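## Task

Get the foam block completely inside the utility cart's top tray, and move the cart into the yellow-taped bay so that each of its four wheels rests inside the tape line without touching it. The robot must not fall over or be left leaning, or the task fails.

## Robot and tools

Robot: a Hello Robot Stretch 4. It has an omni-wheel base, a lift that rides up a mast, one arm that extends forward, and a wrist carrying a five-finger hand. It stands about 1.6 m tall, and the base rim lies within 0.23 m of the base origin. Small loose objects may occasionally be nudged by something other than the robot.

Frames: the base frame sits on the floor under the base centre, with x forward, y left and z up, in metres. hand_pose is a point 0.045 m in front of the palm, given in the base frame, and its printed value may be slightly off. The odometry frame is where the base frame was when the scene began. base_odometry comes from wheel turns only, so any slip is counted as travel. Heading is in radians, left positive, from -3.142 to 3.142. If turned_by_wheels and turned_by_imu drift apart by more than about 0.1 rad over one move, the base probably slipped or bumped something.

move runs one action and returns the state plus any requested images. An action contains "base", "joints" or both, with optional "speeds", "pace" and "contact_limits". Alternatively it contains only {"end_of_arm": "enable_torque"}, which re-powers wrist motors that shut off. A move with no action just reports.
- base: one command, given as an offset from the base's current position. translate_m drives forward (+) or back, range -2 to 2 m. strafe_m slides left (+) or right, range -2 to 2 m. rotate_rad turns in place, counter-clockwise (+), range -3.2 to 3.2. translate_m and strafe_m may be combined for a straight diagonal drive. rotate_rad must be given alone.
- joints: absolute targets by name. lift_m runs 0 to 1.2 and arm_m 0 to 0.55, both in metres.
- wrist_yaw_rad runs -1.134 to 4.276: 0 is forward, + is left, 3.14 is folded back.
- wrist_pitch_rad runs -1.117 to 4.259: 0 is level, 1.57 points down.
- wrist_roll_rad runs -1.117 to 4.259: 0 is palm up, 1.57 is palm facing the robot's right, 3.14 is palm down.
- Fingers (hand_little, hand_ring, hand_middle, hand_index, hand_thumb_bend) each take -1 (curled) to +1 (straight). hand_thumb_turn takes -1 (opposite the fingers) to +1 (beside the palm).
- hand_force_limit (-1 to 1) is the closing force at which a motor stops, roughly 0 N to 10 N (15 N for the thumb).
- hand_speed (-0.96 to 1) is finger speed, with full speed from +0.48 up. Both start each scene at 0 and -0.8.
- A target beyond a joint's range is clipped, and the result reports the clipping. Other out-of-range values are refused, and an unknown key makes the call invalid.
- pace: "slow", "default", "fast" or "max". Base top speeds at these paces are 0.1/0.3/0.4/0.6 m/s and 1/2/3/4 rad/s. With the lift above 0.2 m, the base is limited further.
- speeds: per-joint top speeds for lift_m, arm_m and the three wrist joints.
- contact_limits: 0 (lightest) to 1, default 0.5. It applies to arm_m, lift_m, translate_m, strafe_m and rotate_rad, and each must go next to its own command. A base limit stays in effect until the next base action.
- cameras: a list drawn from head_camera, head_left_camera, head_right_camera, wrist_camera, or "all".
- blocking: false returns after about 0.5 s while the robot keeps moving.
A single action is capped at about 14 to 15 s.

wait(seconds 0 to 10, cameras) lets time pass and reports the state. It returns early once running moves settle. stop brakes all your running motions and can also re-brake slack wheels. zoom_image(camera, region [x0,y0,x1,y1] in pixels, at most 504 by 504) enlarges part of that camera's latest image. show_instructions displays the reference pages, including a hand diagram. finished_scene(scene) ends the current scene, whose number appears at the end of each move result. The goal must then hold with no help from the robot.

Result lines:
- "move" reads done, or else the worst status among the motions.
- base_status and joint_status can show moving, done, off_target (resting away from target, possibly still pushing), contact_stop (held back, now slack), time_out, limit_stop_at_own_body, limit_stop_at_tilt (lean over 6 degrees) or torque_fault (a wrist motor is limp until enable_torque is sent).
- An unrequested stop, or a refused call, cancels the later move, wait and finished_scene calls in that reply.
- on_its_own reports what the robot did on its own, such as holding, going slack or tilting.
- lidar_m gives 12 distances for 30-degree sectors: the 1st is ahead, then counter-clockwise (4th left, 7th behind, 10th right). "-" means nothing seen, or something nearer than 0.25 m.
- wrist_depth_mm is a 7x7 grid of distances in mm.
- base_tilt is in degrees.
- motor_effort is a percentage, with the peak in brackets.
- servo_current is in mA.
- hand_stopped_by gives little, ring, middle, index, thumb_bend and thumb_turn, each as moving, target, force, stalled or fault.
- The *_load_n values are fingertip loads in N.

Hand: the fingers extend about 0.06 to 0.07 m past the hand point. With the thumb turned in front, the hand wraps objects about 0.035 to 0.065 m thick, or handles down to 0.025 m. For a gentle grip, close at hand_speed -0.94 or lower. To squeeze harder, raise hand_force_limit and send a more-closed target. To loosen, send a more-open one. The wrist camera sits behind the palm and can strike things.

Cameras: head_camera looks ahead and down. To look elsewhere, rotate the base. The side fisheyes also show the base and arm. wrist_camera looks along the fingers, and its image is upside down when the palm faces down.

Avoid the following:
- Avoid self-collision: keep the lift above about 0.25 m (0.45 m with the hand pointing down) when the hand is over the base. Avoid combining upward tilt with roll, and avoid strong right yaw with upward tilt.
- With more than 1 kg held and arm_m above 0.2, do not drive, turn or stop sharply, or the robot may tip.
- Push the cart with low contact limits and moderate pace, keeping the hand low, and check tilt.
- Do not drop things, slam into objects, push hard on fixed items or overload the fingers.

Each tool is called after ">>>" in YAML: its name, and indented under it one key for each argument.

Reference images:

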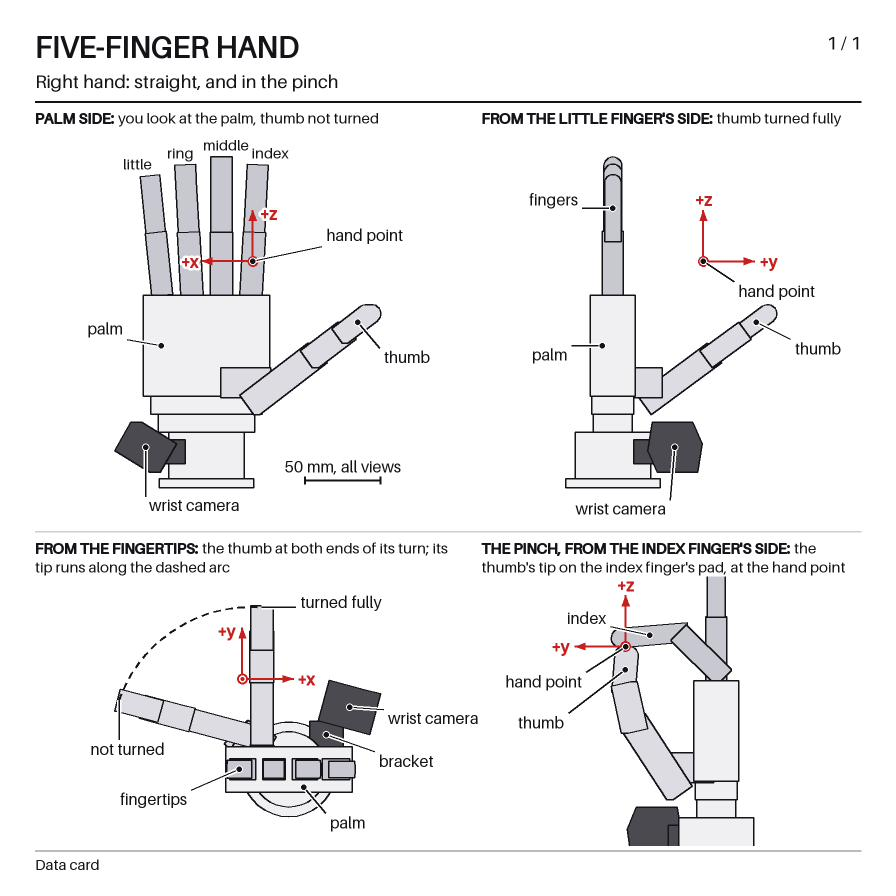

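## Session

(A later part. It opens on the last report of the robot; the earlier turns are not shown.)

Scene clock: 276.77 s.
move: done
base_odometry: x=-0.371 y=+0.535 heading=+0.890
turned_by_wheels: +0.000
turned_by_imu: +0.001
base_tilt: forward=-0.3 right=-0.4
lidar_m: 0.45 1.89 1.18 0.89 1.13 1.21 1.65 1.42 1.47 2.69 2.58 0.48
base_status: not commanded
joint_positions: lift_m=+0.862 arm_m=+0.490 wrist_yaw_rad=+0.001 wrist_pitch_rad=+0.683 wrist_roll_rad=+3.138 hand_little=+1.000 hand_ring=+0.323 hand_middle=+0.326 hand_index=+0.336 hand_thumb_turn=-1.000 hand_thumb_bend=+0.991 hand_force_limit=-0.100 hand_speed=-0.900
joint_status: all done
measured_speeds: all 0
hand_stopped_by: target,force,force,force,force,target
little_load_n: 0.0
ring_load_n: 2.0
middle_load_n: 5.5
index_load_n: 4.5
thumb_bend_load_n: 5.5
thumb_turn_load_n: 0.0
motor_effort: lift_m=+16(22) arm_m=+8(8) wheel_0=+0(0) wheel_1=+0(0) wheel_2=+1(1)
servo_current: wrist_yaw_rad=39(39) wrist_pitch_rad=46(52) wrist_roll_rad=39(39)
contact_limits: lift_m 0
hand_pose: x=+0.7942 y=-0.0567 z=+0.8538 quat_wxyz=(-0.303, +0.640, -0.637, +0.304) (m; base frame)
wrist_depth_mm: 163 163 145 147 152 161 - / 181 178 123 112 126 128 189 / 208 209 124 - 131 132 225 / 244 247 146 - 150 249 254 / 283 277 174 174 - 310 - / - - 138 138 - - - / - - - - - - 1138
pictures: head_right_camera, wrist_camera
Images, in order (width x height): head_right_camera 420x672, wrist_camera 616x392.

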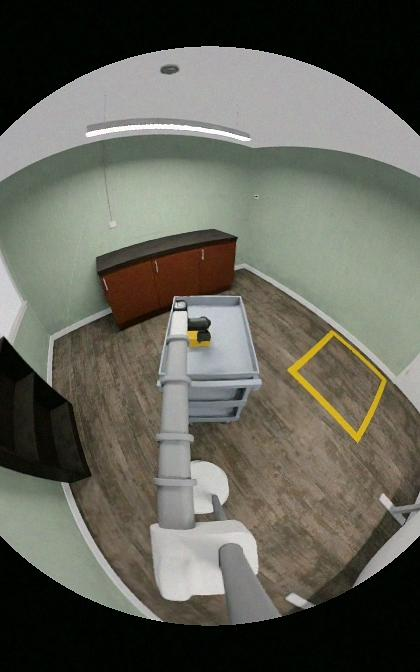

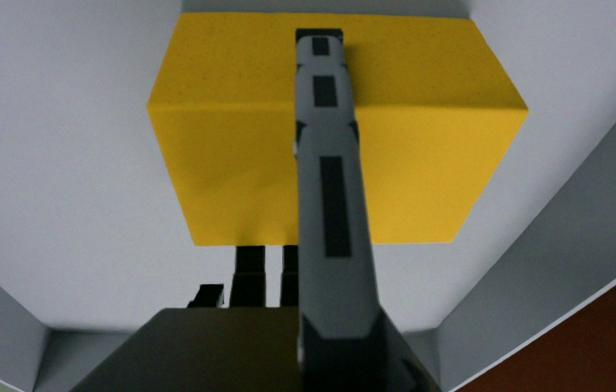

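>>> move:
  joints: {"lift_m": 0.854}
  contact_limits: {"lift_m": 0.0}
  speeds: {"lift_m": 0.03}

>>> move:
  joints: {"hand_index": 0.75, "hand_middle": 0.75, "hand_ring": 0.75, "hand_speed": -0.85}
  cameras: ["wrist_camera"]

Scene clock: 284.63 s.
move: done
base_odometry: x=-0.371 y=+0.535 heading=+0.890
turned_by_wheels: +0.000
turned_by_imu: +0.001
base_tilt: forward=-0.4 right=-0.4
lidar_m: 0.43 0.48 1.17 0.92 1.13 1.18 1.65 1.41 1.48 2.69 2.58 0.47
base_status: not commanded
joint_positions: lift_m=+0.855 arm_m=+0.490 wrist_yaw_rad=+0.001 wrist_pitch_rad=+0.680 wrist_roll_rad=+3.138 hand_little=+1.000 hand_ring=+0.322 hand_middle=+0.326 hand_index=+0.336 hand_thumb_turn=-1.000 hand_thumb_bend=+0.991 hand_force_limit=-0.100 hand_speed=-0.900
joint_status: all done
measured_speeds: all 0
hand_stopped_by: target,force,force,force,force,target
little_load_n: 0.0
ring_load_n: 1.0
middle_load_n: 4.5
index_load_n: 4.5
thumb_bend_load_n: 5.0
thumb_turn_load_n: 1.0
motor_effort: lift_m=+11(18) arm_m=+8(8) wheel_0=+0(1) wheel_1=+0(0) wheel_2=+1(1)
servo_current: wrist_yaw_rad=33(39) wrist_pitch_rad=39(52) wrist_roll_rad=33(39)
contact_limits: lift_m 0
hand_pose: x=+0.7948 y=-0.0567 z=+0.8467 quat_wxyz=(-0.304, +0.640, -0.637, +0.305) (m; base frame)
wrist_depth_mm: 159 160 144 148 151 159 - / 178 175 123 111 126 129 187 / 205 206 126 128 130 131 226 / 241 246 149 - 149 251 252 / 282 276 175 175 - 312 - / - - 138 138 - - - / - - - - - - 1098
pictures: none

Scene clock: 286.13 s.
move: done
base_odometry: x=-0.371 y=+0.535 heading=+0.890
turned_by_wheels: +0.000
turned_by_imu: +0.000
base_tilt: forward=-0.3 right=-0.3
lidar_m: 0.43 0.46 1.17 0.92 1.13 1.17 1.65 1.40 1.48 2.68 2.56 0.47
base_status: not commanded
joint_positions: lift_m=+0.854 arm_m=+0.490 wrist_yaw_rad=+0.001 wrist_pitch_rad=+0.680 wrist_roll_rad=+3.138 hand_little=+1.000 hand_ring=+0.750 hand_middle=+0.750 hand_index=+0.750 hand_thumb_turn=-1.000 hand_thumb_bend=+0.989 hand_force_limit=-0.100 hand_speed=-0.850
joint_status: all done
measured_speeds: all 0
hand_stopped_by: target,target,target,target,force,target
little_load_n: 0.0
ring_load_n: -0.5
middle_load_n: 0.0
index_load_n: 0.0
thumb_bend_load_n: 0.0
thumb_turn_load_n: 0.0
motor_effort: lift_m=+16(16) arm_m=+8(8) wheel_0=+0(1) wheel_1=+0(1) wheel_2=+0(1)
servo_current: wrist_yaw_rad=39(39) wrist_pitch_rad=46(46) wrist_roll_rad=33(46)
contact_limits: lift_m 0
hand_pose: x=+0.7949 y=-0.0567 z=+0.8463 quat_wxyz=(-0.304, +0.640, -0.637, +0.305) (m; base frame)
wrist_depth_mm: 154 155 150 152 153 158 - / 171 172 128 113 135 133 - / 201 198 123 121 126 124 - / 230 236 141 147 140 146 249 / 268 273 170 172 - 279 - / - - 138 138 - - - / - - - - - - 1118
pictures: wrist_camera
Images, in order (width x height): wrist_camera 616x392.

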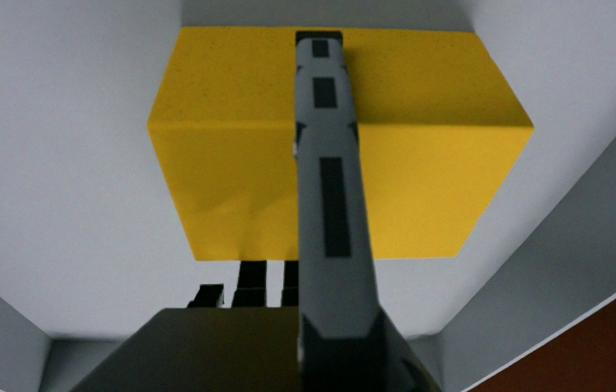

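>>> move:
  joints: {"lift_m": 1.06}
  cameras: ["wrist_camera"]

>>> move:
  joints: {"wrist_pitch_rad": 1.57, "wrist_roll_rad": 1.57, "hand_thumb_turn": 1, "hand_index": 1, "hand_middle": 1, "hand_ring": 1, "hand_speed": 0.4}
  cameras: ["head_camera", "wrist_camera", "head_right_camera", "head_left_camera"]

Scene clock: 298.43 s.
move: done
base_odometry: x=-0.371 y=+0.535 heading=+0.890
turned_by_wheels: +0.000
turned_by_imu: +0.001
base_tilt: forward=-0.3 right=-0.4
lidar_m: 0.44 0.48 1.17 0.92 1.11 1.18 1.65 1.42 1.51 2.69 2.58 0.48
base_status: not commanded
joint_positions: lift_m=+1.060 arm_m=+0.490 wrist_yaw_rad=+0.001 wrist_pitch_rad=+0.680 wrist_roll_rad=+3.138 hand_little=+1.000 hand_ring=+0.750 hand_middle=+0.750 hand_index=+0.750 hand_thumb_turn=-1.000 hand_thumb_bend=+0.989 hand_force_limit=-0.100 hand_speed=-0.850
joint_status: all done
measured_speeds: all 0
hand_stopped_by: target,target,target,target,force,target
little_load_n: 0.0
ring_load_n: 0.0
middle_load_n: 0.0
index_load_n: 0.0
thumb_bend_load_n: 0.0
thumb_turn_load_n: 0.0
motor_effort: lift_m=+21(27) arm_m=+8(8) wheel_0=+0(0) wheel_1=+0(0) wheel_2=+0(0)
servo_current: wrist_yaw_rad=33(46) wrist_pitch_rad=39(52) wrist_roll_rad=26(46)
hand_pose: x=+0.7949 y=-0.0567 z=+1.0519 quat_wxyz=(-0.304, +0.640, -0.637, +0.305) (m; base frame)
wrist_depth_mm: - - - 291 - - 1255 / 389 - - 108 - 439 1397 / 462 - - - - 1618 1576 / 1808 - - - - 1537 1430 / - - - - - 1397 1281 / - - 168 138 - 1281 1182 / - - - - - - 1138
pictures: wrist_camera
Images, in order (width x height): wrist_camera 616x392.

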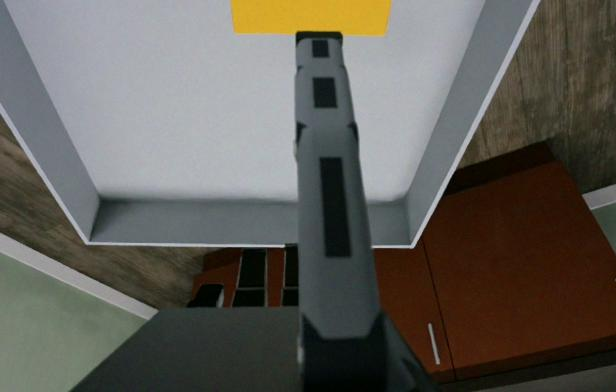

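Scene clock: 299.93 s.
move: done
base_odometry: x=-0.371 y=+0.535 heading=+0.890
turned_by_wheels: +0.000
turned_by_imu: +0.000
base_tilt: forward=-0.3 right=-0.4
lidar_m: 0.43 0.50 1.16 0.92 1.13 1.19 1.66 1.42 1.51 2.69 2.59 0.47
base_status: not commanded
joint_positions: lift_m=+1.060 arm_m=+0.490 wrist_yaw_rad=+0.001 wrist_pitch_rad=+1.567 wrist_roll_rad=+1.573 hand_little=+1.000 hand_ring=+1.000 hand_middle=+1.000 hand_index=+1.000 hand_thumb_turn=+1.000 hand_thumb_bend=+0.989 hand_force_limit=-0.100 hand_speed=+0.400
joint_status: all done
measured_speeds: all 0
hand_stopped_by: target,target,target,target,force,target
little_load_n: 0.0
ring_load_n: 0.0
middle_load_n: 0.0
index_load_n: 0.0
thumb_bend_load_n: 0.0
thumb_turn_load_n: 0.0
motor_effort: lift_m=+21(22) arm_m=+8(8) wheel_0=+0(0) wheel_1=+0(1) wheel_2=+0(0)
servo_current: wrist_yaw_rad=33(46) wrist_pitch_rad=46(91) wrist_roll_rad=39(98)
hand_pose: x=+0.6306 y=-0.1476 z=+1.0164 quat_wxyz=(+0.000, +1.000, +0.000, +0.002) (m; base frame)
wrist_depth_mm: - - - - - 314 1182 / - - - - - 314 1205 / - - - - - 315 1205 / - - - - 387 330 976 / - - 377 - 384 329 - / - - 138 138 - - - / - - - - - - -
pictures: head_camera, head_left_camera, head_right_camera, wrist_camera
Images, in order (width x height): head_camera 420x560, head_left_camera 420x672, head_right_camera 420x672, wrist_camera 616x392.

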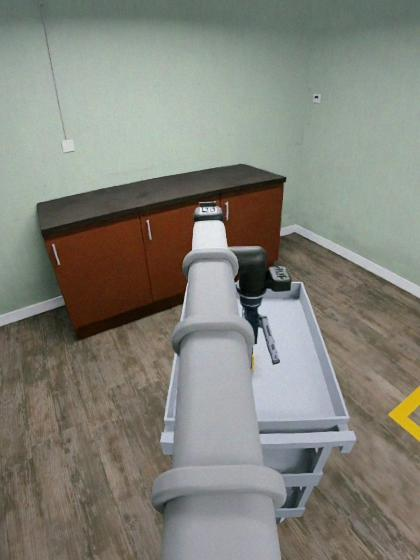

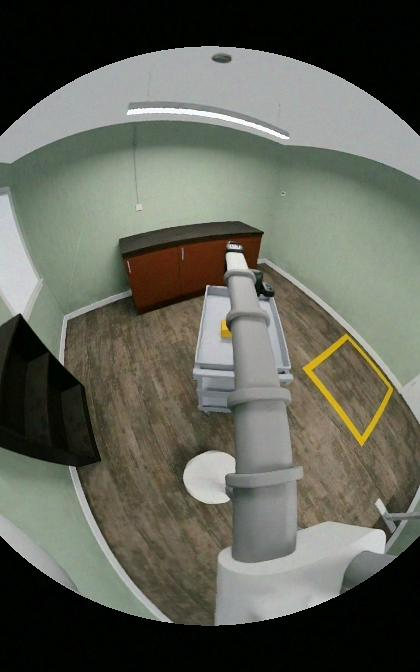

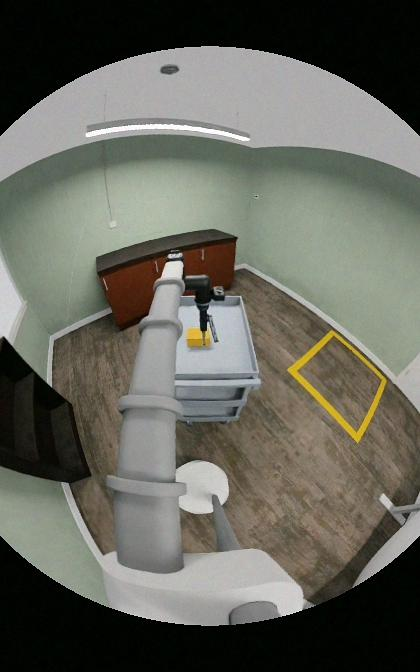

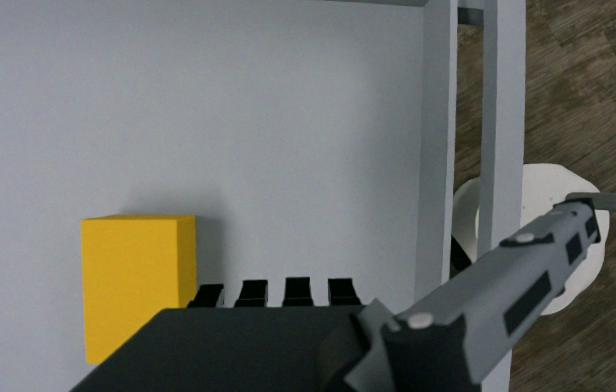

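>>> move:
  base: {"translate_m": 0.09, "strafe_m": -0.2}
  joints: {"arm_m": 0.545}
  cameras: ["head_camera", "wrist_camera", "head_right_camera"]

Scene clock: 314.10 s.
move: done
base_odometry: x=-0.158 y=+0.479 heading=+0.889
turned_by_wheels: +0.000
turned_by_imu: +0.001
base_tilt: forward=-0.3 right=-0.3
lidar_m: 0.32 0.38 1.49 1.15 1.32 1.40 1.47 1.39 1.45 2.47 2.36 0.38
base_status: done
joint_positions: lift_m=+1.060 arm_m=+0.545 wrist_yaw_rad=+0.001 wrist_pitch_rad=+1.568 wrist_roll_rad=+1.573 hand_little=+1.000 hand_ring=+1.000 hand_middle=+1.000 hand_index=+1.000 hand_thumb_turn=+1.000 hand_thumb_bend=+0.989 hand_force_limit=-0.100 hand_speed=+0.400
joint_status: all done
measured_speeds: all 0
hand_stopped_by: target,target,target,target,force,target
little_load_n: 0.0
ring_load_n: 0.0
middle_load_n: 0.0
index_load_n: 0.0
thumb_bend_load_n: 0.0
thumb_turn_load_n: 0.0
motor_effort: lift_m=+21(22) arm_m=+8(10) wheel_0=-2(10) wheel_1=-1(11) wheel_2=+1(5)
servo_current: wrist_yaw_rad=33(46) wrist_pitch_rad=39(46) wrist_roll_rad=33(46)
hand_pose: x=+0.6854 y=-0.1476 z=+1.0165 quat_wxyz=(+0.000, +1.000, +0.000, +0.001) (m; base frame)
wrist_depth_mm: 1138 1138 1138 1160 1182 1182 1182 / 1160 1160 1160 1182 1182 1182 1205 / 1138 1138 1160 1182 1182 1205 1205 / - - 1160 1182 1182 1160 991 / - - - - - - - / - - 138 138 - - - / - - - - - - -
pictures: head_camera, head_right_camera, wrist_camera
Images, in order (width x height): head_camera 420x560, head_right_camera 420x672, wrist_camera 616x392.

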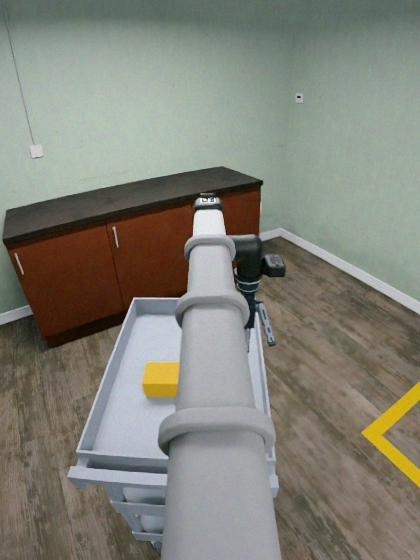

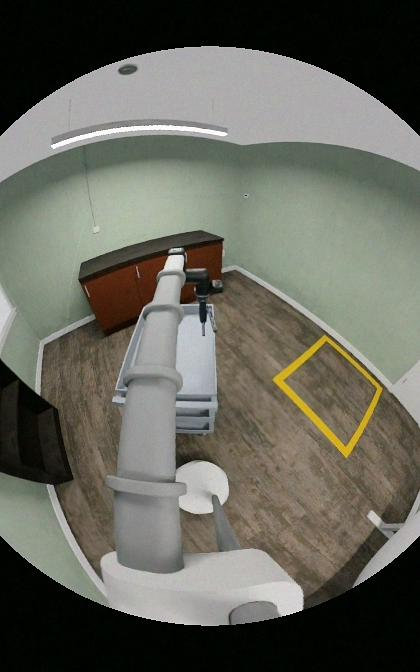

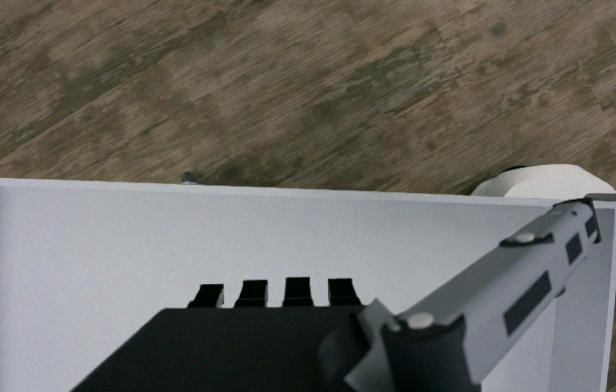

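>>> move:
  joints: {"lift_m": 0.94, "wrist_roll_rad": 1.35}
  contact_limits: {"lift_m": 0.1}
  cameras: ["wrist_camera"]

>>> move:
  base: {"strafe_m": -0.5}
  pace: "slow"
  contact_limits: {"strafe_m": 0.3}
  cameras: ["head_camera", "wrist_camera", "head_right_camera"]

Scene clock: 539.90 s.
move: done
base_odometry: x=-0.158 y=+0.479 heading=+0.889
turned_by_wheels: +0.000
turned_by_imu: +0.001
base_tilt: forward=-0.3 right=-0.4
lidar_m: 0.34 0.37 1.49 1.12 1.34 1.40 1.45 1.38 1.46 2.49 2.36 0.38
base_status: not commanded
joint_positions: lift_m=+0.940 arm_m=+0.545 wrist_yaw_rad=+0.001 wrist_pitch_rad=+1.568 wrist_roll_rad=+1.353 hand_little=+1.000 hand_ring=+1.000 hand_middle=+1.000 hand_index=+1.000 hand_thumb_turn=+1.000 hand_thumb_bend=+0.989 hand_force_limit=-0.100 hand_speed=+0.400
joint_status: all done
measured_speeds: all 0
hand_stopped_by: target,target,target,target,force,target
little_load_n: 0.0
ring_load_n: 0.0
middle_load_n: 0.0
index_load_n: 0.0
thumb_bend_load_n: 0.0
thumb_turn_load_n: 0.0
motor_effort: lift_m=+16(21) arm_m=+8(8) wheel_0=-2(2) wheel_1=-1(1) wheel_2=+1(1)
servo_current: wrist_yaw_rad=39(39) wrist_pitch_rad=26(46) wrist_roll_rad=33(65)
contact_limits: lift_m 0.1
hand_pose: x=+0.6992 y=-0.1529 z=+0.8969 quat_wxyz=(+0.000, +0.994, +0.109, +0.001) (m; base frame)
wrist_depth_mm: 1008 1042 1042 1042 1060 1060 1078 / 1025 1025 1042 1060 1078 1078 1098 / 253 1042 1042 1060 1060 1078 1078 / 254 256 258 262 1060 1078 1078 / 254 257 258 262 263 264 - / 256 257 185 138 264 - - / 256 - - - - - -
pictures: wrist_camera
Images, in order (width x height): wrist_camera 616x392.

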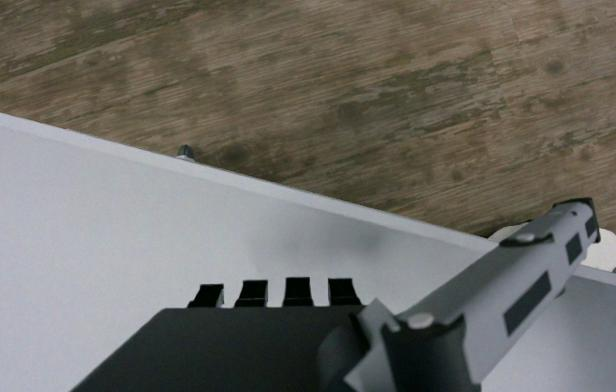

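Scene clock: 546.03 s.
move: done
base_odometry: x=+0.230 y=+0.165 heading=+0.889
turned_by_wheels: +0.000
turned_by_imu: +0.003
base_tilt: forward=-0.3 right=-0.4
lidar_m: 0.33 0.29 2.09 1.64 1.78 1.87 1.19 1.14 1.20 1.99 1.92 0.44
base_status: done
joint_positions: lift_m=+0.940 arm_m=+0.545 wrist_yaw_rad=+0.000 wrist_pitch_rad=+1.568 wrist_roll_rad=+1.352 hand_little=+1.000 hand_ring=+1.000 hand_middle=+1.000 hand_index=+1.000 hand_thumb_turn=+1.000 hand_thumb_bend=+0.989 hand_force_limit=-0.100 hand_speed=+0.400
joint_status: not commanded
measured_speeds: all 0
hand_stopped_by: target,target,target,target,force,target
little_load_n: 0.0
ring_load_n: 0.0
middle_load_n: 0.0
index_load_n: 0.0
thumb_bend_load_n: 0.0
thumb_turn_load_n: 0.0
motor_effort: lift_m=+16(17) arm_m=+7(8) wheel_0=-1(18) wheel_1=-2(9) wheel_2=+0(11)
servo_current: wrist_yaw_rad=33(46) wrist_pitch_rad=39(46) wrist_roll_rad=26(46)
contact_limits: lift_m 0.1; strafe_m 0.3
hand_pose: x=+0.6992 y=-0.1529 z=+0.8969 quat_wxyz=(+0.000, +0.994, +0.109, +0.001) (m; base frame)
wrist_depth_mm: 1008 1025 1042 1060 1060 1060 1078 / 1042 1042 1060 1060 1060 1060 1098 / 1042 1042 1042 1042 1060 1078 1078 / 1025 1042 1060 1060 1078 1060 - / 1025 1042 512 260 263 265 - / 256 258 138 138 264 - - / 255 - - - - - -
pictures: head_camera, head_right_camera, wrist_camera
Images, in order (width x height): head_camera 420x560, head_right_camera 420x672, wrist_camera 616x392.

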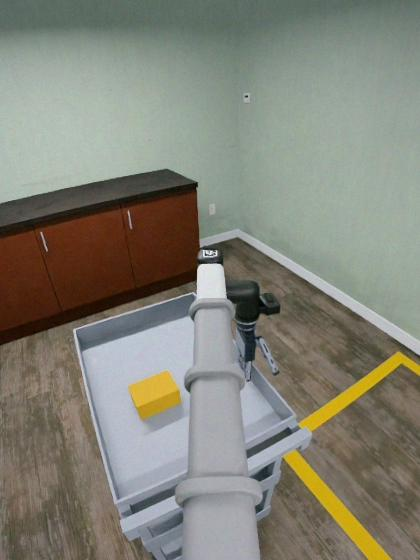

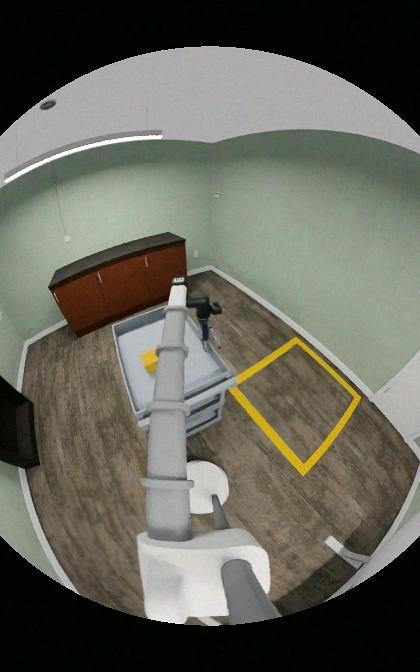

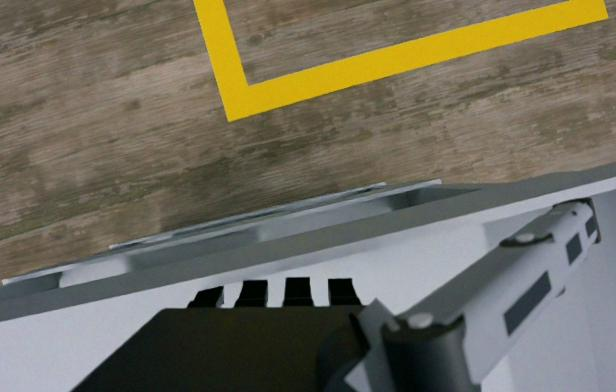

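>>> move:
  joints: {"wrist_roll_rad": 1.12}

>>> move:
  base: {"strafe_m": -0.6, "translate_m": 0.03}
  pace: "slow"
  contact_limits: {"strafe_m": 0.3}
  cameras: ["head_camera", "wrist_camera", "head_right_camera"]

Scene clock: 584.20 s.
move: done
base_odometry: x=+0.230 y=+0.165 heading=+0.889
turned_by_wheels: +0.000
turned_by_imu: +0.001
base_tilt: forward=-0.4 right=-0.4
lidar_m: 0.33 0.31 2.11 1.62 1.79 1.86 1.21 1.15 1.18 2.00 1.94 0.45
base_status: not commanded
joint_positions: lift_m=+0.940 arm_m=+0.545 wrist_yaw_rad=+0.000 wrist_pitch_rad=+1.568 wrist_roll_rad=+1.123 hand_little=+1.000 hand_ring=+1.000 hand_middle=+1.000 hand_index=+1.000 hand_thumb_turn=+1.000 hand_thumb_bend=+0.989 hand_force_limit=-0.100 hand_speed=+0.400
joint_status: all done
measured_speeds: all 0
hand_stopped_by: target,target,target,target,force,target
little_load_n: 0.0
ring_load_n: 0.0
middle_load_n: 0.0
index_load_n: 0.0
thumb_bend_load_n: 0.0
thumb_turn_load_n: 0.0
motor_effort: lift_m=+16(16) arm_m=+7(8) wheel_0=-1(1) wheel_1=-2(2) wheel_2=+0(0)
servo_current: wrist_yaw_rad=39(39) wrist_pitch_rad=46(46) wrist_roll_rad=33(65)
contact_limits: lift_m 0.1; strafe_m 0.3
hand_pose: x=+0.7145 y=-0.1550 z=+0.8970 quat_wxyz=(+0.000, +0.975, +0.222, +0.001) (m; base frame)
wrist_depth_mm: 1025 1042 1042 1042 1060 1060 1078 / 1025 1025 1042 1060 1060 1060 1060 / 1025 1025 1042 1042 1060 1078 1078 / 1042 1025 1042 1060 1060 1078 1078 / 264 - - 260 - - - / 256 257 185 138 264 - - / 257 - - - - - -
pictures: none

Scene clock: 591.37 s.
move: done
base_odometry: x=+0.715 y=-0.190 heading=+0.889
turned_by_wheels: +0.000
turned_by_imu: +0.004
base_tilt: forward=-0.3 right=-0.4
lidar_m: 0.25 0.29 2.53 2.25 2.32 1.23 0.93 0.86 1.77 1.41 1.36 0.30
base_status: done
joint_positions: lift_m=+0.940 arm_m=+0.545 wrist_yaw_rad=+0.000 wrist_pitch_rad=+1.569 wrist_roll_rad=+1.122 hand_little=+1.000 hand_ring=+1.000 hand_middle=+1.000 hand_index=+1.000 hand_thumb_turn=+1.000 hand_thumb_bend=+0.989 hand_force_limit=-0.100 hand_speed=+0.400
joint_status: not commanded
measured_speeds: all 0
hand_stopped_by: target,target,target,target,force,target
little_load_n: 0.0
ring_load_n: 0.0
middle_load_n: 0.0
index_load_n: 0.0
thumb_bend_load_n: 0.0
thumb_turn_load_n: 0.0
motor_effort: lift_m=+16(16) arm_m=+7(8) wheel_0=+0(16) wheel_1=-1(8) wheel_2=-2(5)
servo_current: wrist_yaw_rad=39(39) wrist_pitch_rad=39(46) wrist_roll_rad=26(46)
contact_limits: lift_m 0.1; strafe_m 0.3
hand_pose: x=+0.7143 y=-0.1550 z=+0.8970 quat_wxyz=(+0.000, +0.975, +0.223, +0.001) (m; base frame)
wrist_depth_mm: 1025 1025 1042 1060 1042 1060 1060 / 1025 1025 1060 1042 1060 1060 1078 / 1025 1042 1042 1060 1060 282 - / 1042 1042 1060 1060 262 265 267 / 1042 1042 508 262 264 265 - / 1042 255 138 138 264 - - / 256 - - - - - -
pictures: head_camera, head_right_camera, wrist_camera
Images, in order (width x height): head_camera 420x560, head_right_camera 420x672, wrist_camera 616x392.

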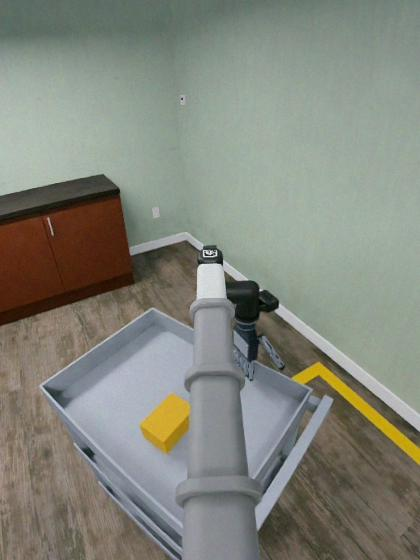

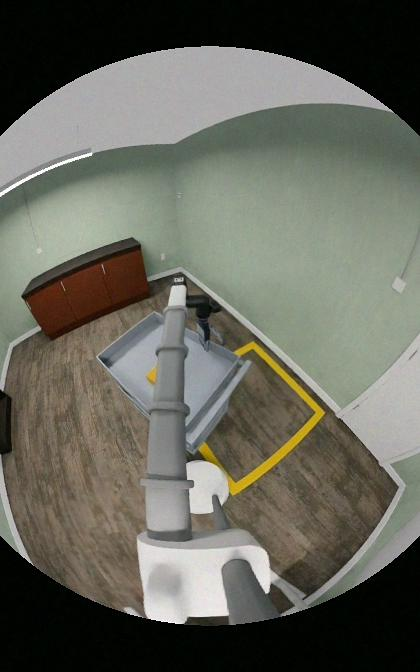

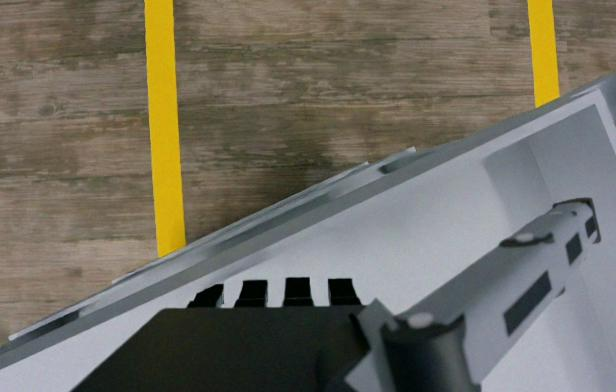

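>>> move:
  base: {"strafe_m": -0.4}
  pace: "slow"
  contact_limits: {"strafe_m": 0.3}
  cameras: ["head_camera", "wrist_camera", "head_right_camera"]

Scene clock: 656.83 s.
move: done
base_odometry: x=+1.026 y=-0.442 heading=+0.889
turned_by_wheels: +0.000
turned_by_imu: +0.004
base_tilt: forward=-0.4 right=-0.4
lidar_m: 0.25 0.32 2.75 2.64 2.67 0.93 0.73 1.15 1.43 1.04 1.02 0.25
base_status: done
joint_positions: lift_m=+0.940 arm_m=+0.545 wrist_yaw_rad=+0.000 wrist_pitch_rad=+1.571 wrist_roll_rad=+1.122 hand_little=+1.000 hand_ring=+1.000 hand_middle=+1.000 hand_index=+1.000 hand_thumb_turn=+1.000 hand_thumb_bend=+0.989 hand_force_limit=-0.100 hand_speed=+0.400
joint_status: not commanded
measured_speeds: all 0
hand_stopped_by: target,target,target,target,force,target
little_load_n: 0.0
ring_load_n: 0.0
middle_load_n: 0.0
index_load_n: 0.0
thumb_bend_load_n: -0.5
thumb_turn_load_n: 0.0
motor_effort: lift_m=+16(16) arm_m=+7(8) wheel_0=+2(13) wheel_1=-1(7) wheel_2=+0(2)
servo_current: wrist_yaw_rad=33(46) wrist_pitch_rad=33(52) wrist_roll_rad=33(46)
contact_limits: lift_m 0.1; strafe_m 0.3
hand_pose: x=+0.7140 y=-0.1550 z=+0.8970 quat_wxyz=(+0.000, +0.975, +0.223, +0.000) (m; base frame)
wrist_depth_mm: 1008 1025 1042 1042 1060 1060 - / 1008 1042 1042 1060 1078 217 209 / 1025 1042 1042 1042 263 262 - / 1042 1042 1042 262 262 264 - / 1025 1042 831 260 263 266 - / 1025 1042 138 138 265 - - / 1042 - - - - - -
pictures: head_camera, head_right_camera, wrist_camera
Images, in order (width x height): head_camera 420x560, head_right_camera 420x672, wrist_camera 616x392.

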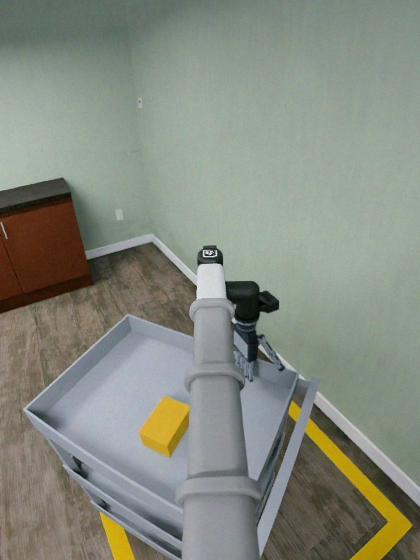

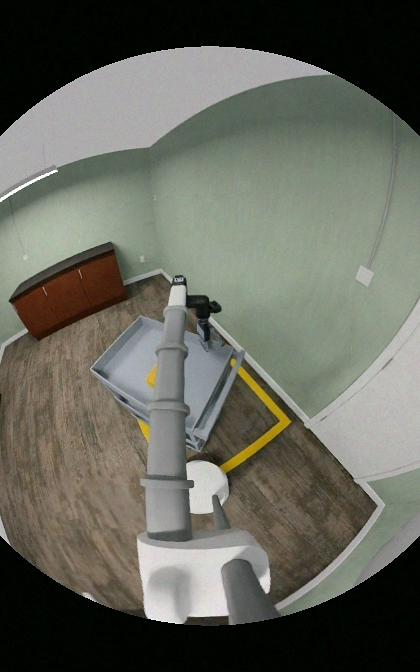

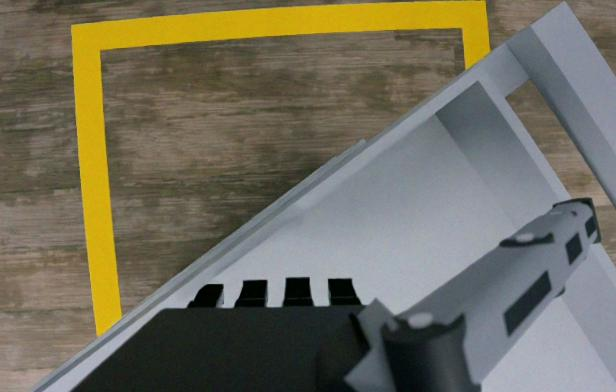

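>>> move:
  base: {"strafe_m": 0.02}
  pace: "slow"

>>> move:
  joints: {"lift_m": 1.06}

>>> move:
  joints: {"arm_m": 0.1}
  base: {"translate_m": -0.2, "strafe_m": 0.55}

>>> move:
  base: {"rotate_rad": -1.064}
  joints: {"wrist_roll_rad": 0.0}
  cameras: ["head_camera", "head_left_camera"]

Scene clock: 752.57 s.
move: done
base_odometry: x=+1.010 y=-0.429 heading=+0.889
turned_by_wheels: +0.000
turned_by_imu: +0.001
base_tilt: forward=-0.4 right=-0.3
lidar_m: 0.25 0.34 2.77 2.61 2.64 0.96 0.72 1.11 1.47 1.08 1.02 0.25
base_status: done
joint_positions: lift_m=+0.940 arm_m=+0.545 wrist_yaw_rad=+0.000 wrist_pitch_rad=+1.571 wrist_roll_rad=+1.122 hand_little=+1.000 hand_ring=+1.000 hand_middle=+1.000 hand_index=+1.000 hand_thumb_turn=+1.000 hand_thumb_bend=+0.989 hand_force_limit=-0.100 hand_speed=+0.400
joint_status: not commanded
measured_speeds: all 0
hand_stopped_by: target,target,target,target,force,target
little_load_n: 0.0
ring_load_n: 0.0
middle_load_n: 0.0
index_load_n: 0.0
thumb_bend_load_n: 0.0
thumb_turn_load_n: 0.0
motor_effort: lift_m=+16(16) arm_m=+7(8) wheel_0=-2(11) wheel_1=+0(8) wheel_2=+0(2)
servo_current: wrist_yaw_rad=39(39) wrist_pitch_rad=39(46) wrist_roll_rad=33(39)
contact_limits: lift_m 0.1
hand_pose: x=+0.7140 y=-0.1550 z=+0.8970 quat_wxyz=(+0.000, +0.975, +0.223, +0.000) (m; base frame)
wrist_depth_mm: 1025 1025 1042 1025 1060 1078 207 / 1025 1042 1042 1042 1042 - - / 1025 1042 1042 1060 262 264 - / 1025 1042 1060 262 263 264 - / 1025 1042 259 260 263 265 - / 1042 1042 185 138 265 - - / 1025 - - - - - -
pictures: none

Scene clock: 754.10 s.
move: done
base_odometry: x=+1.010 y=-0.429 heading=+0.889
turned_by_wheels: +0.000
turned_by_imu: +0.000
base_tilt: forward=-0.3 right=-0.4
lidar_m: 0.26 0.32 2.76 2.63 2.65 0.96 0.73 1.11 1.47 1.09 1.04 0.25
base_status: not commanded
joint_positions: lift_m=+1.060 arm_m=+0.545 wrist_yaw_rad=+0.000 wrist_pitch_rad=+1.571 wrist_roll_rad=+1.122 hand_little=+1.000 hand_ring=+1.000 hand_middle=+1.000 hand_index=+1.000 hand_thumb_turn=+1.000 hand_thumb_bend=+0.989 hand_force_limit=-0.100 hand_speed=+0.400
joint_status: all done
measured_speeds: all 0
hand_stopped_by: target,target,target,target,force,target
little_load_n: 0.0
ring_load_n: 0.0
middle_load_n: 0.0
index_load_n: 0.0
thumb_bend_load_n: 0.0
thumb_turn_load_n: 0.0
motor_effort: lift_m=+21(26) arm_m=+7(8) wheel_0=-2(2) wheel_1=+0(1) wheel_2=+0(0)
servo_current: wrist_yaw_rad=33(46) wrist_pitch_rad=39(52) wrist_roll_rad=26(46)
hand_pose: x=+0.7140 y=-0.1550 z=+1.0166 quat_wxyz=(+0.000, +0.975, +0.223, +0.000) (m; base frame)
wrist_depth_mm: 1138 1138 1160 1182 1182 1182 1205 / 1118 1160 1160 1160 1160 314 1205 / 1160 1160 1160 1182 379 324 1205 / 1160 1182 1160 1182 - 387 320 / 1138 1160 1160 - - - - / 1182 1160 138 137 - - - / 1138 - - - - - -
pictures: none

Scene clock: 757.53 s.
move: done
base_odometry: x=+0.457 y=-0.238 heading=+0.889
turned_by_wheels: +0.000
turned_by_imu: +0.001
base_tilt: forward=-0.4 right=-0.3
lidar_m: 0.69 2.51 2.51 2.07 2.08 1.09 0.81 0.74 0.82 1.69 0.71 0.66
base_status: done
joint_positions: lift_m=+1.060 arm_m=+0.100 wrist_yaw_rad=+0.000 wrist_pitch_rad=+1.571 wrist_roll_rad=+1.122 hand_little=+1.000 hand_ring=+1.000 hand_middle=+1.000 hand_index=+1.000 hand_thumb_turn=+1.000 hand_thumb_bend=+0.989 hand_force_limit=-0.100 hand_speed=+0.400
joint_status: all done
measured_speeds: all 0
hand_stopped_by: target,target,target,target,force,target
little_load_n: 0.0
ring_load_n: 0.0
middle_load_n: 0.0
index_load_n: 0.0
thumb_bend_load_n: -0.5
thumb_turn_load_n: 0.5
motor_effort: lift_m=+21(22) arm_m=-8(12) wheel_0=+0(12) wheel_1=-2(9) wheel_2=+0(5)
servo_current: wrist_yaw_rad=33(46) wrist_pitch_rad=33(46) wrist_roll_rad=39(46)
hand_pose: x=+0.2697 y=-0.1550 z=+1.0166 quat_wxyz=(+0.000, +0.975, +0.223, +0.000) (m; base frame)
wrist_depth_mm: - 668 - 1182 1182 1182 1205 / - - 1160 1182 1182 1205 1205 / 1118 1138 1160 1182 1205 1182 1205 / 1138 1182 1182 1182 1182 1205 1229 / 1138 1160 1160 960 960 1229 - / 1160 1182 186 138 991 - - / 1138 - - - - - -
pictures: none

Scene clock: 759.57 s.
move: done
base_odometry: x=+0.457 y=-0.238 heading=-0.175
turned_by_wheels: -1.064
turned_by_imu: -1.049
base_tilt: forward=-0.3 right=-0.3
lidar_m: 0.70 0.66 0.67 2.52 2.57 2.07 2.06 1.15 0.83 0.76 0.79 1.69
base_status: done
joint_positions: lift_m=+1.060 arm_m=+0.100 wrist_yaw_rad=+0.000 wrist_pitch_rad=+1.571 wrist_roll_rad=+0.003 hand_little=+1.000 hand_ring=+1.000 hand_middle=+1.000 hand_index=+1.000 hand_thumb_turn=+1.000 hand_thumb_bend=+0.989 hand_force_limit=-0.100 hand_speed=+0.400
joint_status: all done
measured_speeds: all 0
hand_stopped_by: target,target,target,target,force,target
little_load_n: 0.0
ring_load_n: 0.0
middle_load_n: 0.0
index_load_n: 0.0
thumb_bend_load_n: 0.0
thumb_turn_load_n: 0.0
motor_effort: lift_m=+21(21) arm_m=-8(9) wheel_0=-1(10) wheel_1=-1(8) wheel_2=+1(7)
servo_current: wrist_yaw_rad=26(39) wrist_pitch_rad=26(46) wrist_roll_rad=39(85)
hand_pose: x=+0.3314 y=-0.1184 z=+1.0166 quat_wxyz=(+0.000, +0.708, +0.706, +0.000) (m; base frame)
wrist_depth_mm: - - 1160 1160 1160 1182 1182 / - 1138 1160 1160 1205 1160 1205 / 1138 1160 1160 1182 1182 1182 1205 / 1160 1160 1182 1160 1182 1205 1205 / 1160 1182 1008 1025 1205 1182 - / 1160 1182 185 138 - - - / 1182 - - - - - -
pictures: head_camera, head_left_camera
Images, in order (width x height): head_camera 420x560, head_left_camera 420x672.

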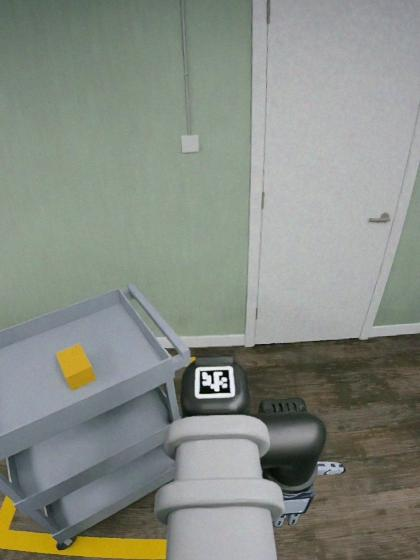

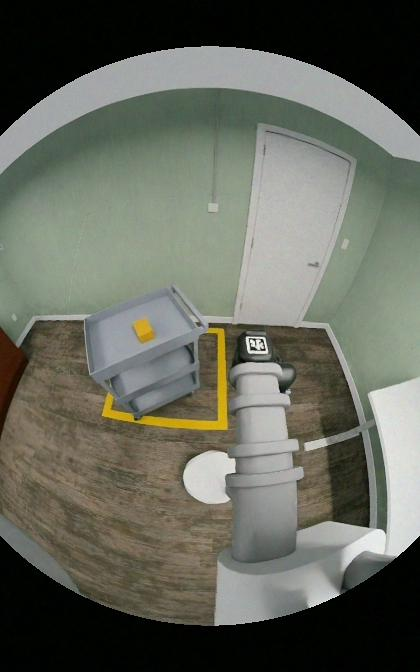

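>>> move:
  base: {"strafe_m": 0.8}

>>> move:
  base: {"translate_m": 0.13}
  joints: {"arm_m": 0.5}
  cameras: ["all"]

Scene clock: 769.50 s.
move: done
base_odometry: x=+0.596 y=+0.550 heading=-0.175
turned_by_wheels: +0.000
turned_by_imu: +0.001
base_tilt: forward=-0.3 right=-0.4
lidar_m: 0.46 1.68 1.76 1.70 1.79 1.87 1.78 2.18 1.66 1.56 2.34 0.45
base_status: done
joint_positions: lift_m=+1.060 arm_m=+0.100 wrist_yaw_rad=+0.000 wrist_pitch_rad=+1.571 wrist_roll_rad=+0.003 hand_little=+1.000 hand_ring=+1.000 hand_middle=+1.000 hand_index=+1.000 hand_thumb_turn=+1.000 hand_thumb_bend=+0.989 hand_force_limit=-0.100 hand_speed=+0.400
joint_status: not commanded
measured_speeds: all 0
hand_stopped_by: target,target,target,target,force,target
little_load_n: 0.0
ring_load_n: 0.0
middle_load_n: 0.0
index_load_n: 0.0
thumb_bend_load_n: -0.5
thumb_turn_load_n: 0.0
motor_effort: lift_m=+21(21) arm_m=-9(9) wheel_0=+0(13) wheel_1=-2(12) wheel_2=+1(3)
servo_current: wrist_yaw_rad=39(39) wrist_pitch_rad=39(52) wrist_roll_rad=39(46)
hand_pose: x=+0.3314 y=-0.1184 z=+1.0166 quat_wxyz=(+0.000, +0.708, +0.706, +0.000) (m; base frame)
wrist_depth_mm: 1138 1138 1160 - - 960 1205 / 1138 1138 1160 991 699 1205 1182 / 1160 1160 1160 1160 1182 1160 1182 / 1160 1160 1160 1182 1182 1205 1205 / 1160 1182 1008 1008 1205 1182 - / 1160 1182 186 138 - - - / 1182 - - - - - -
pictures: none

Scene clock: 771.80 s.
move: done
base_odometry: x=+0.724 y=+0.527 heading=-0.175
turned_by_wheels: +0.000
turned_by_imu: +0.000
base_tilt: forward=-0.4 right=-0.3
lidar_m: 0.38 1.56 1.78 1.69 1.78 2.00 1.91 2.33 1.67 1.58 0.72 0.31
base_status: done
joint_positions: lift_m=+1.060 arm_m=+0.500 wrist_yaw_rad=+0.000 wrist_pitch_rad=+1.571 wrist_roll_rad=+0.003 hand_little=+1.000 hand_ring=+1.000 hand_middle=+1.000 hand_index=+1.000 hand_thumb_turn=+1.000 hand_thumb_bend=+0.989 hand_force_limit=-0.100 hand_speed=+0.400
joint_status: all done
measured_speeds: all 0
hand_stopped_by: target,target,target,target,force,target
little_load_n: 0.0
ring_load_n: 0.0
middle_load_n: 0.0
index_load_n: 0.0
thumb_bend_load_n: 0.0
thumb_turn_load_n: 0.5
motor_effort: lift_m=+21(21) arm_m=+8(12) wheel_0=-1(8) wheel_1=-1(6) wheel_2=+2(9)
servo_current: wrist_yaw_rad=33(39) wrist_pitch_rad=39(46) wrist_roll_rad=33(46)
hand_pose: x=+0.7307 y=-0.1184 z=+1.0166 quat_wxyz=(+0.000, +0.708, +0.706, +0.000) (m; base frame)
wrist_depth_mm: 1138 1138 1160 1160 1182 - - / 1160 1160 1160 1160 - - - / 1182 1160 1160 377 - - - / 1160 1160 - - - - - / 1160 - - - - - - / 1182 1182 138 137 - - - / 1182 - - - - - -
pictures: head_camera, head_left_camera, head_right_camera, wrist_camera
Images, in order (width x height): head_camera 420x560, head_left_camera 420x672, head_right_camera 420x672, wrist_camera 616x392.

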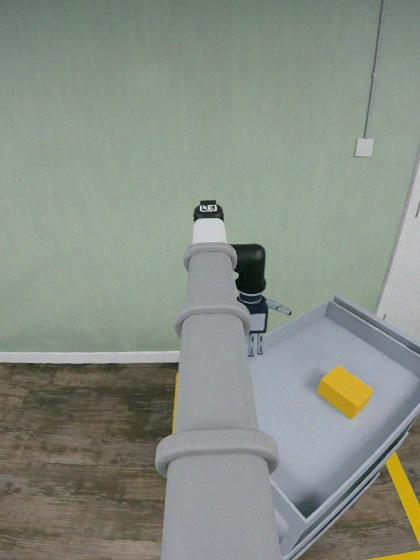

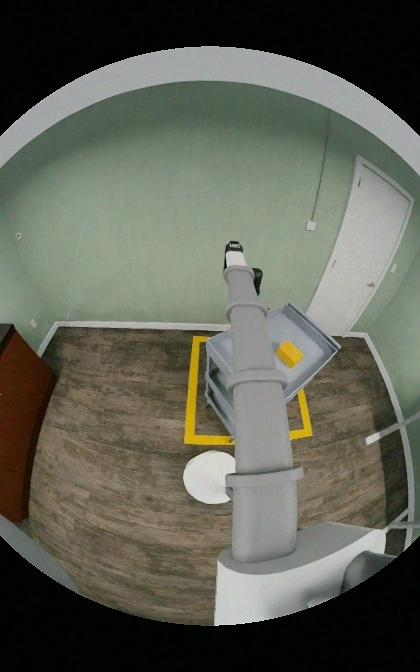

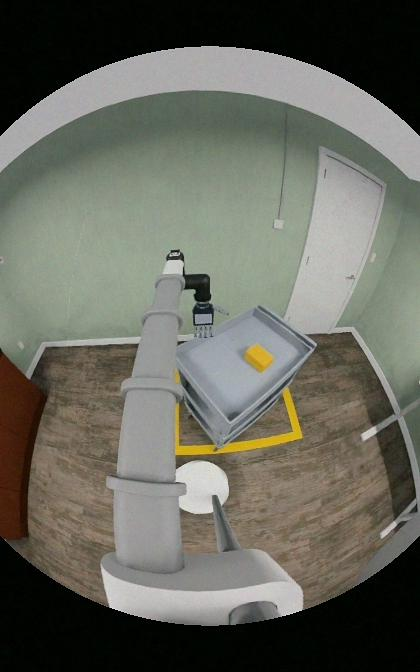

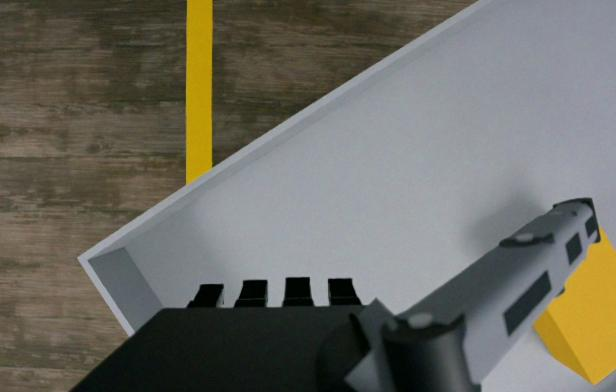

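>>> move:
  joints: {"lift_m": 0.94}
  contact_limits: {"lift_m": 0.1}

>>> move:
  base: {"translate_m": 0.18}
  pace: "slow"
  contact_limits: {"translate_m": 0.3}
  cameras: ["all"]

Scene clock: 786.20 s.
move: done
base_odometry: x=+0.724 y=+0.527 heading=-0.175
turned_by_wheels: +0.000
turned_by_imu: +0.001
base_tilt: forward=-0.3 right=-0.3
lidar_m: 0.40 1.58 1.78 1.70 1.78 2.02 1.92 2.32 1.66 1.58 0.72 0.32
base_status: not commanded
joint_positions: lift_m=+0.940 arm_m=+0.500 wrist_yaw_rad=+0.000 wrist_pitch_rad=+1.571 wrist_roll_rad=+0.003 hand_little=+1.000 hand_ring=+1.000 hand_middle=+1.000 hand_index=+1.000 hand_thumb_turn=+1.000 hand_thumb_bend=+0.989 hand_force_limit=-0.100 hand_speed=+0.400
joint_status: all done
measured_speeds: all 0
hand_stopped_by: target,target,target,target,force,target
little_load_n: 0.0
ring_load_n: 0.0
middle_load_n: 0.0
index_load_n: 0.0
thumb_bend_load_n: 0.0
thumb_turn_load_n: 0.0
motor_effort: lift_m=+16(21) arm_m=+8(9) wheel_0=+0(1) wheel_1=-1(1) wheel_2=+2(2)
servo_current: wrist_yaw_rad=39(39) wrist_pitch_rad=26(46) wrist_roll_rad=26(46)
contact_limits: lift_m 0.1
hand_pose: x=+0.7307 y=-0.1184 z=+0.8970 quat_wxyz=(+0.000, +0.708, +0.706, +0.000) (m; base frame)
wrist_depth_mm: 1025 1025 1060 1042 1025 260 260 / 1025 1025 1042 258 259 262 263 / 1042 1042 258 258 260 263 263 / 1042 1042 258 259 260 263 264 / 256 257 259 260 262 264 - / - 258 185 138 263 - - / - - - - - - -
pictures: none

Scene clock: 789.30 s.
move: done
base_odometry: x=+0.902 y=+0.496 heading=-0.175
turned_by_wheels: +0.000
turned_by_imu: -0.001
base_tilt: forward=-0.3 right=-0.3
lidar_m: 0.30 1.39 1.78 1.71 1.80 2.20 2.09 2.53 1.67 1.58 0.42 0.25
base_status: done
joint_positions: lift_m=+0.940 arm_m=+0.500 wrist_yaw_rad=+0.000 wrist_pitch_rad=+1.573 wrist_roll_rad=+0.001 hand_little=+1.000 hand_ring=+1.000 hand_middle=+1.000 hand_index=+1.000 hand_thumb_turn=+1.000 hand_thumb_bend=+0.989 hand_force_limit=-0.100 hand_speed=+0.400
joint_status: not commanded
measured_speeds: all 0
hand_stopped_by: target,target,target,target,force,target
little_load_n: 0.0
ring_load_n: 0.0
middle_load_n: 0.0
index_load_n: 0.0
thumb_bend_load_n: -0.5
thumb_turn_load_n: 0.0
motor_effort: lift_m=+16(17) arm_m=+8(9) wheel_0=-1(13) wheel_1=+1(7) wheel_2=-3(10)
servo_current: wrist_yaw_rad=33(46) wrist_pitch_rad=39(52) wrist_roll_rad=39(46)
contact_limits: lift_m 0.1; translate_m 0.3
hand_pose: x=+0.7302 y=-0.1183 z=+0.8969 quat_wxyz=(-0.001, +0.708, +0.707, -0.001) (m; base frame)
wrist_depth_mm: 1008 1025 1042 1060 1042 1042 1060 / 1025 1025 1042 1042 1042 1060 - / 1025 1042 1042 1078 1042 262 262 / 1025 1042 1060 1042 262 262 263 / 1042 1042 508 260 263 263 - / 1060 1060 138 138 262 - - / - - - - - - -
pictures: head_camera, head_left_camera, head_right_camera, wrist_camera
Images, in order (width x height): head_camera 420x560, head_left_camera 420x672, head_right_camera 420x672, wrist_camera 616x392.

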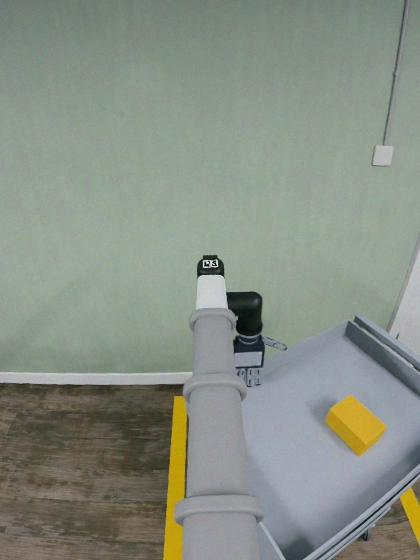

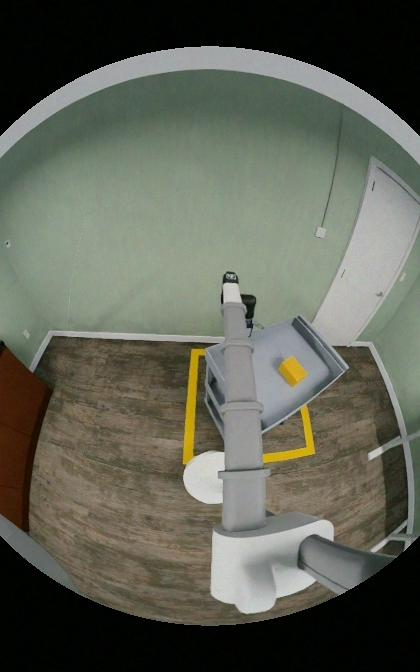

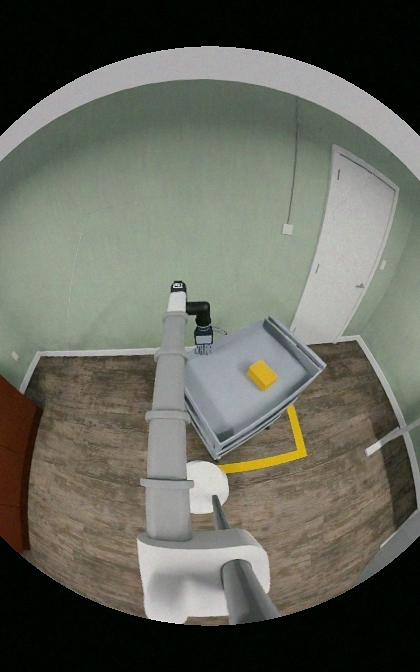

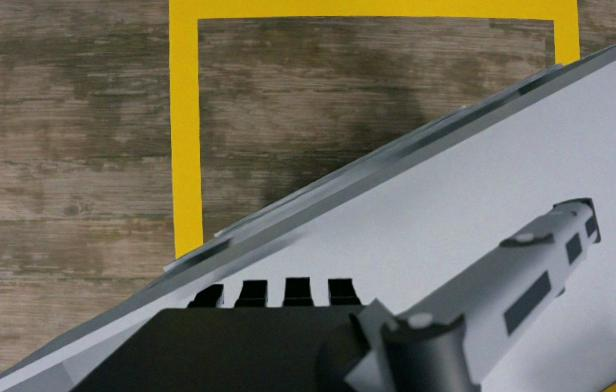

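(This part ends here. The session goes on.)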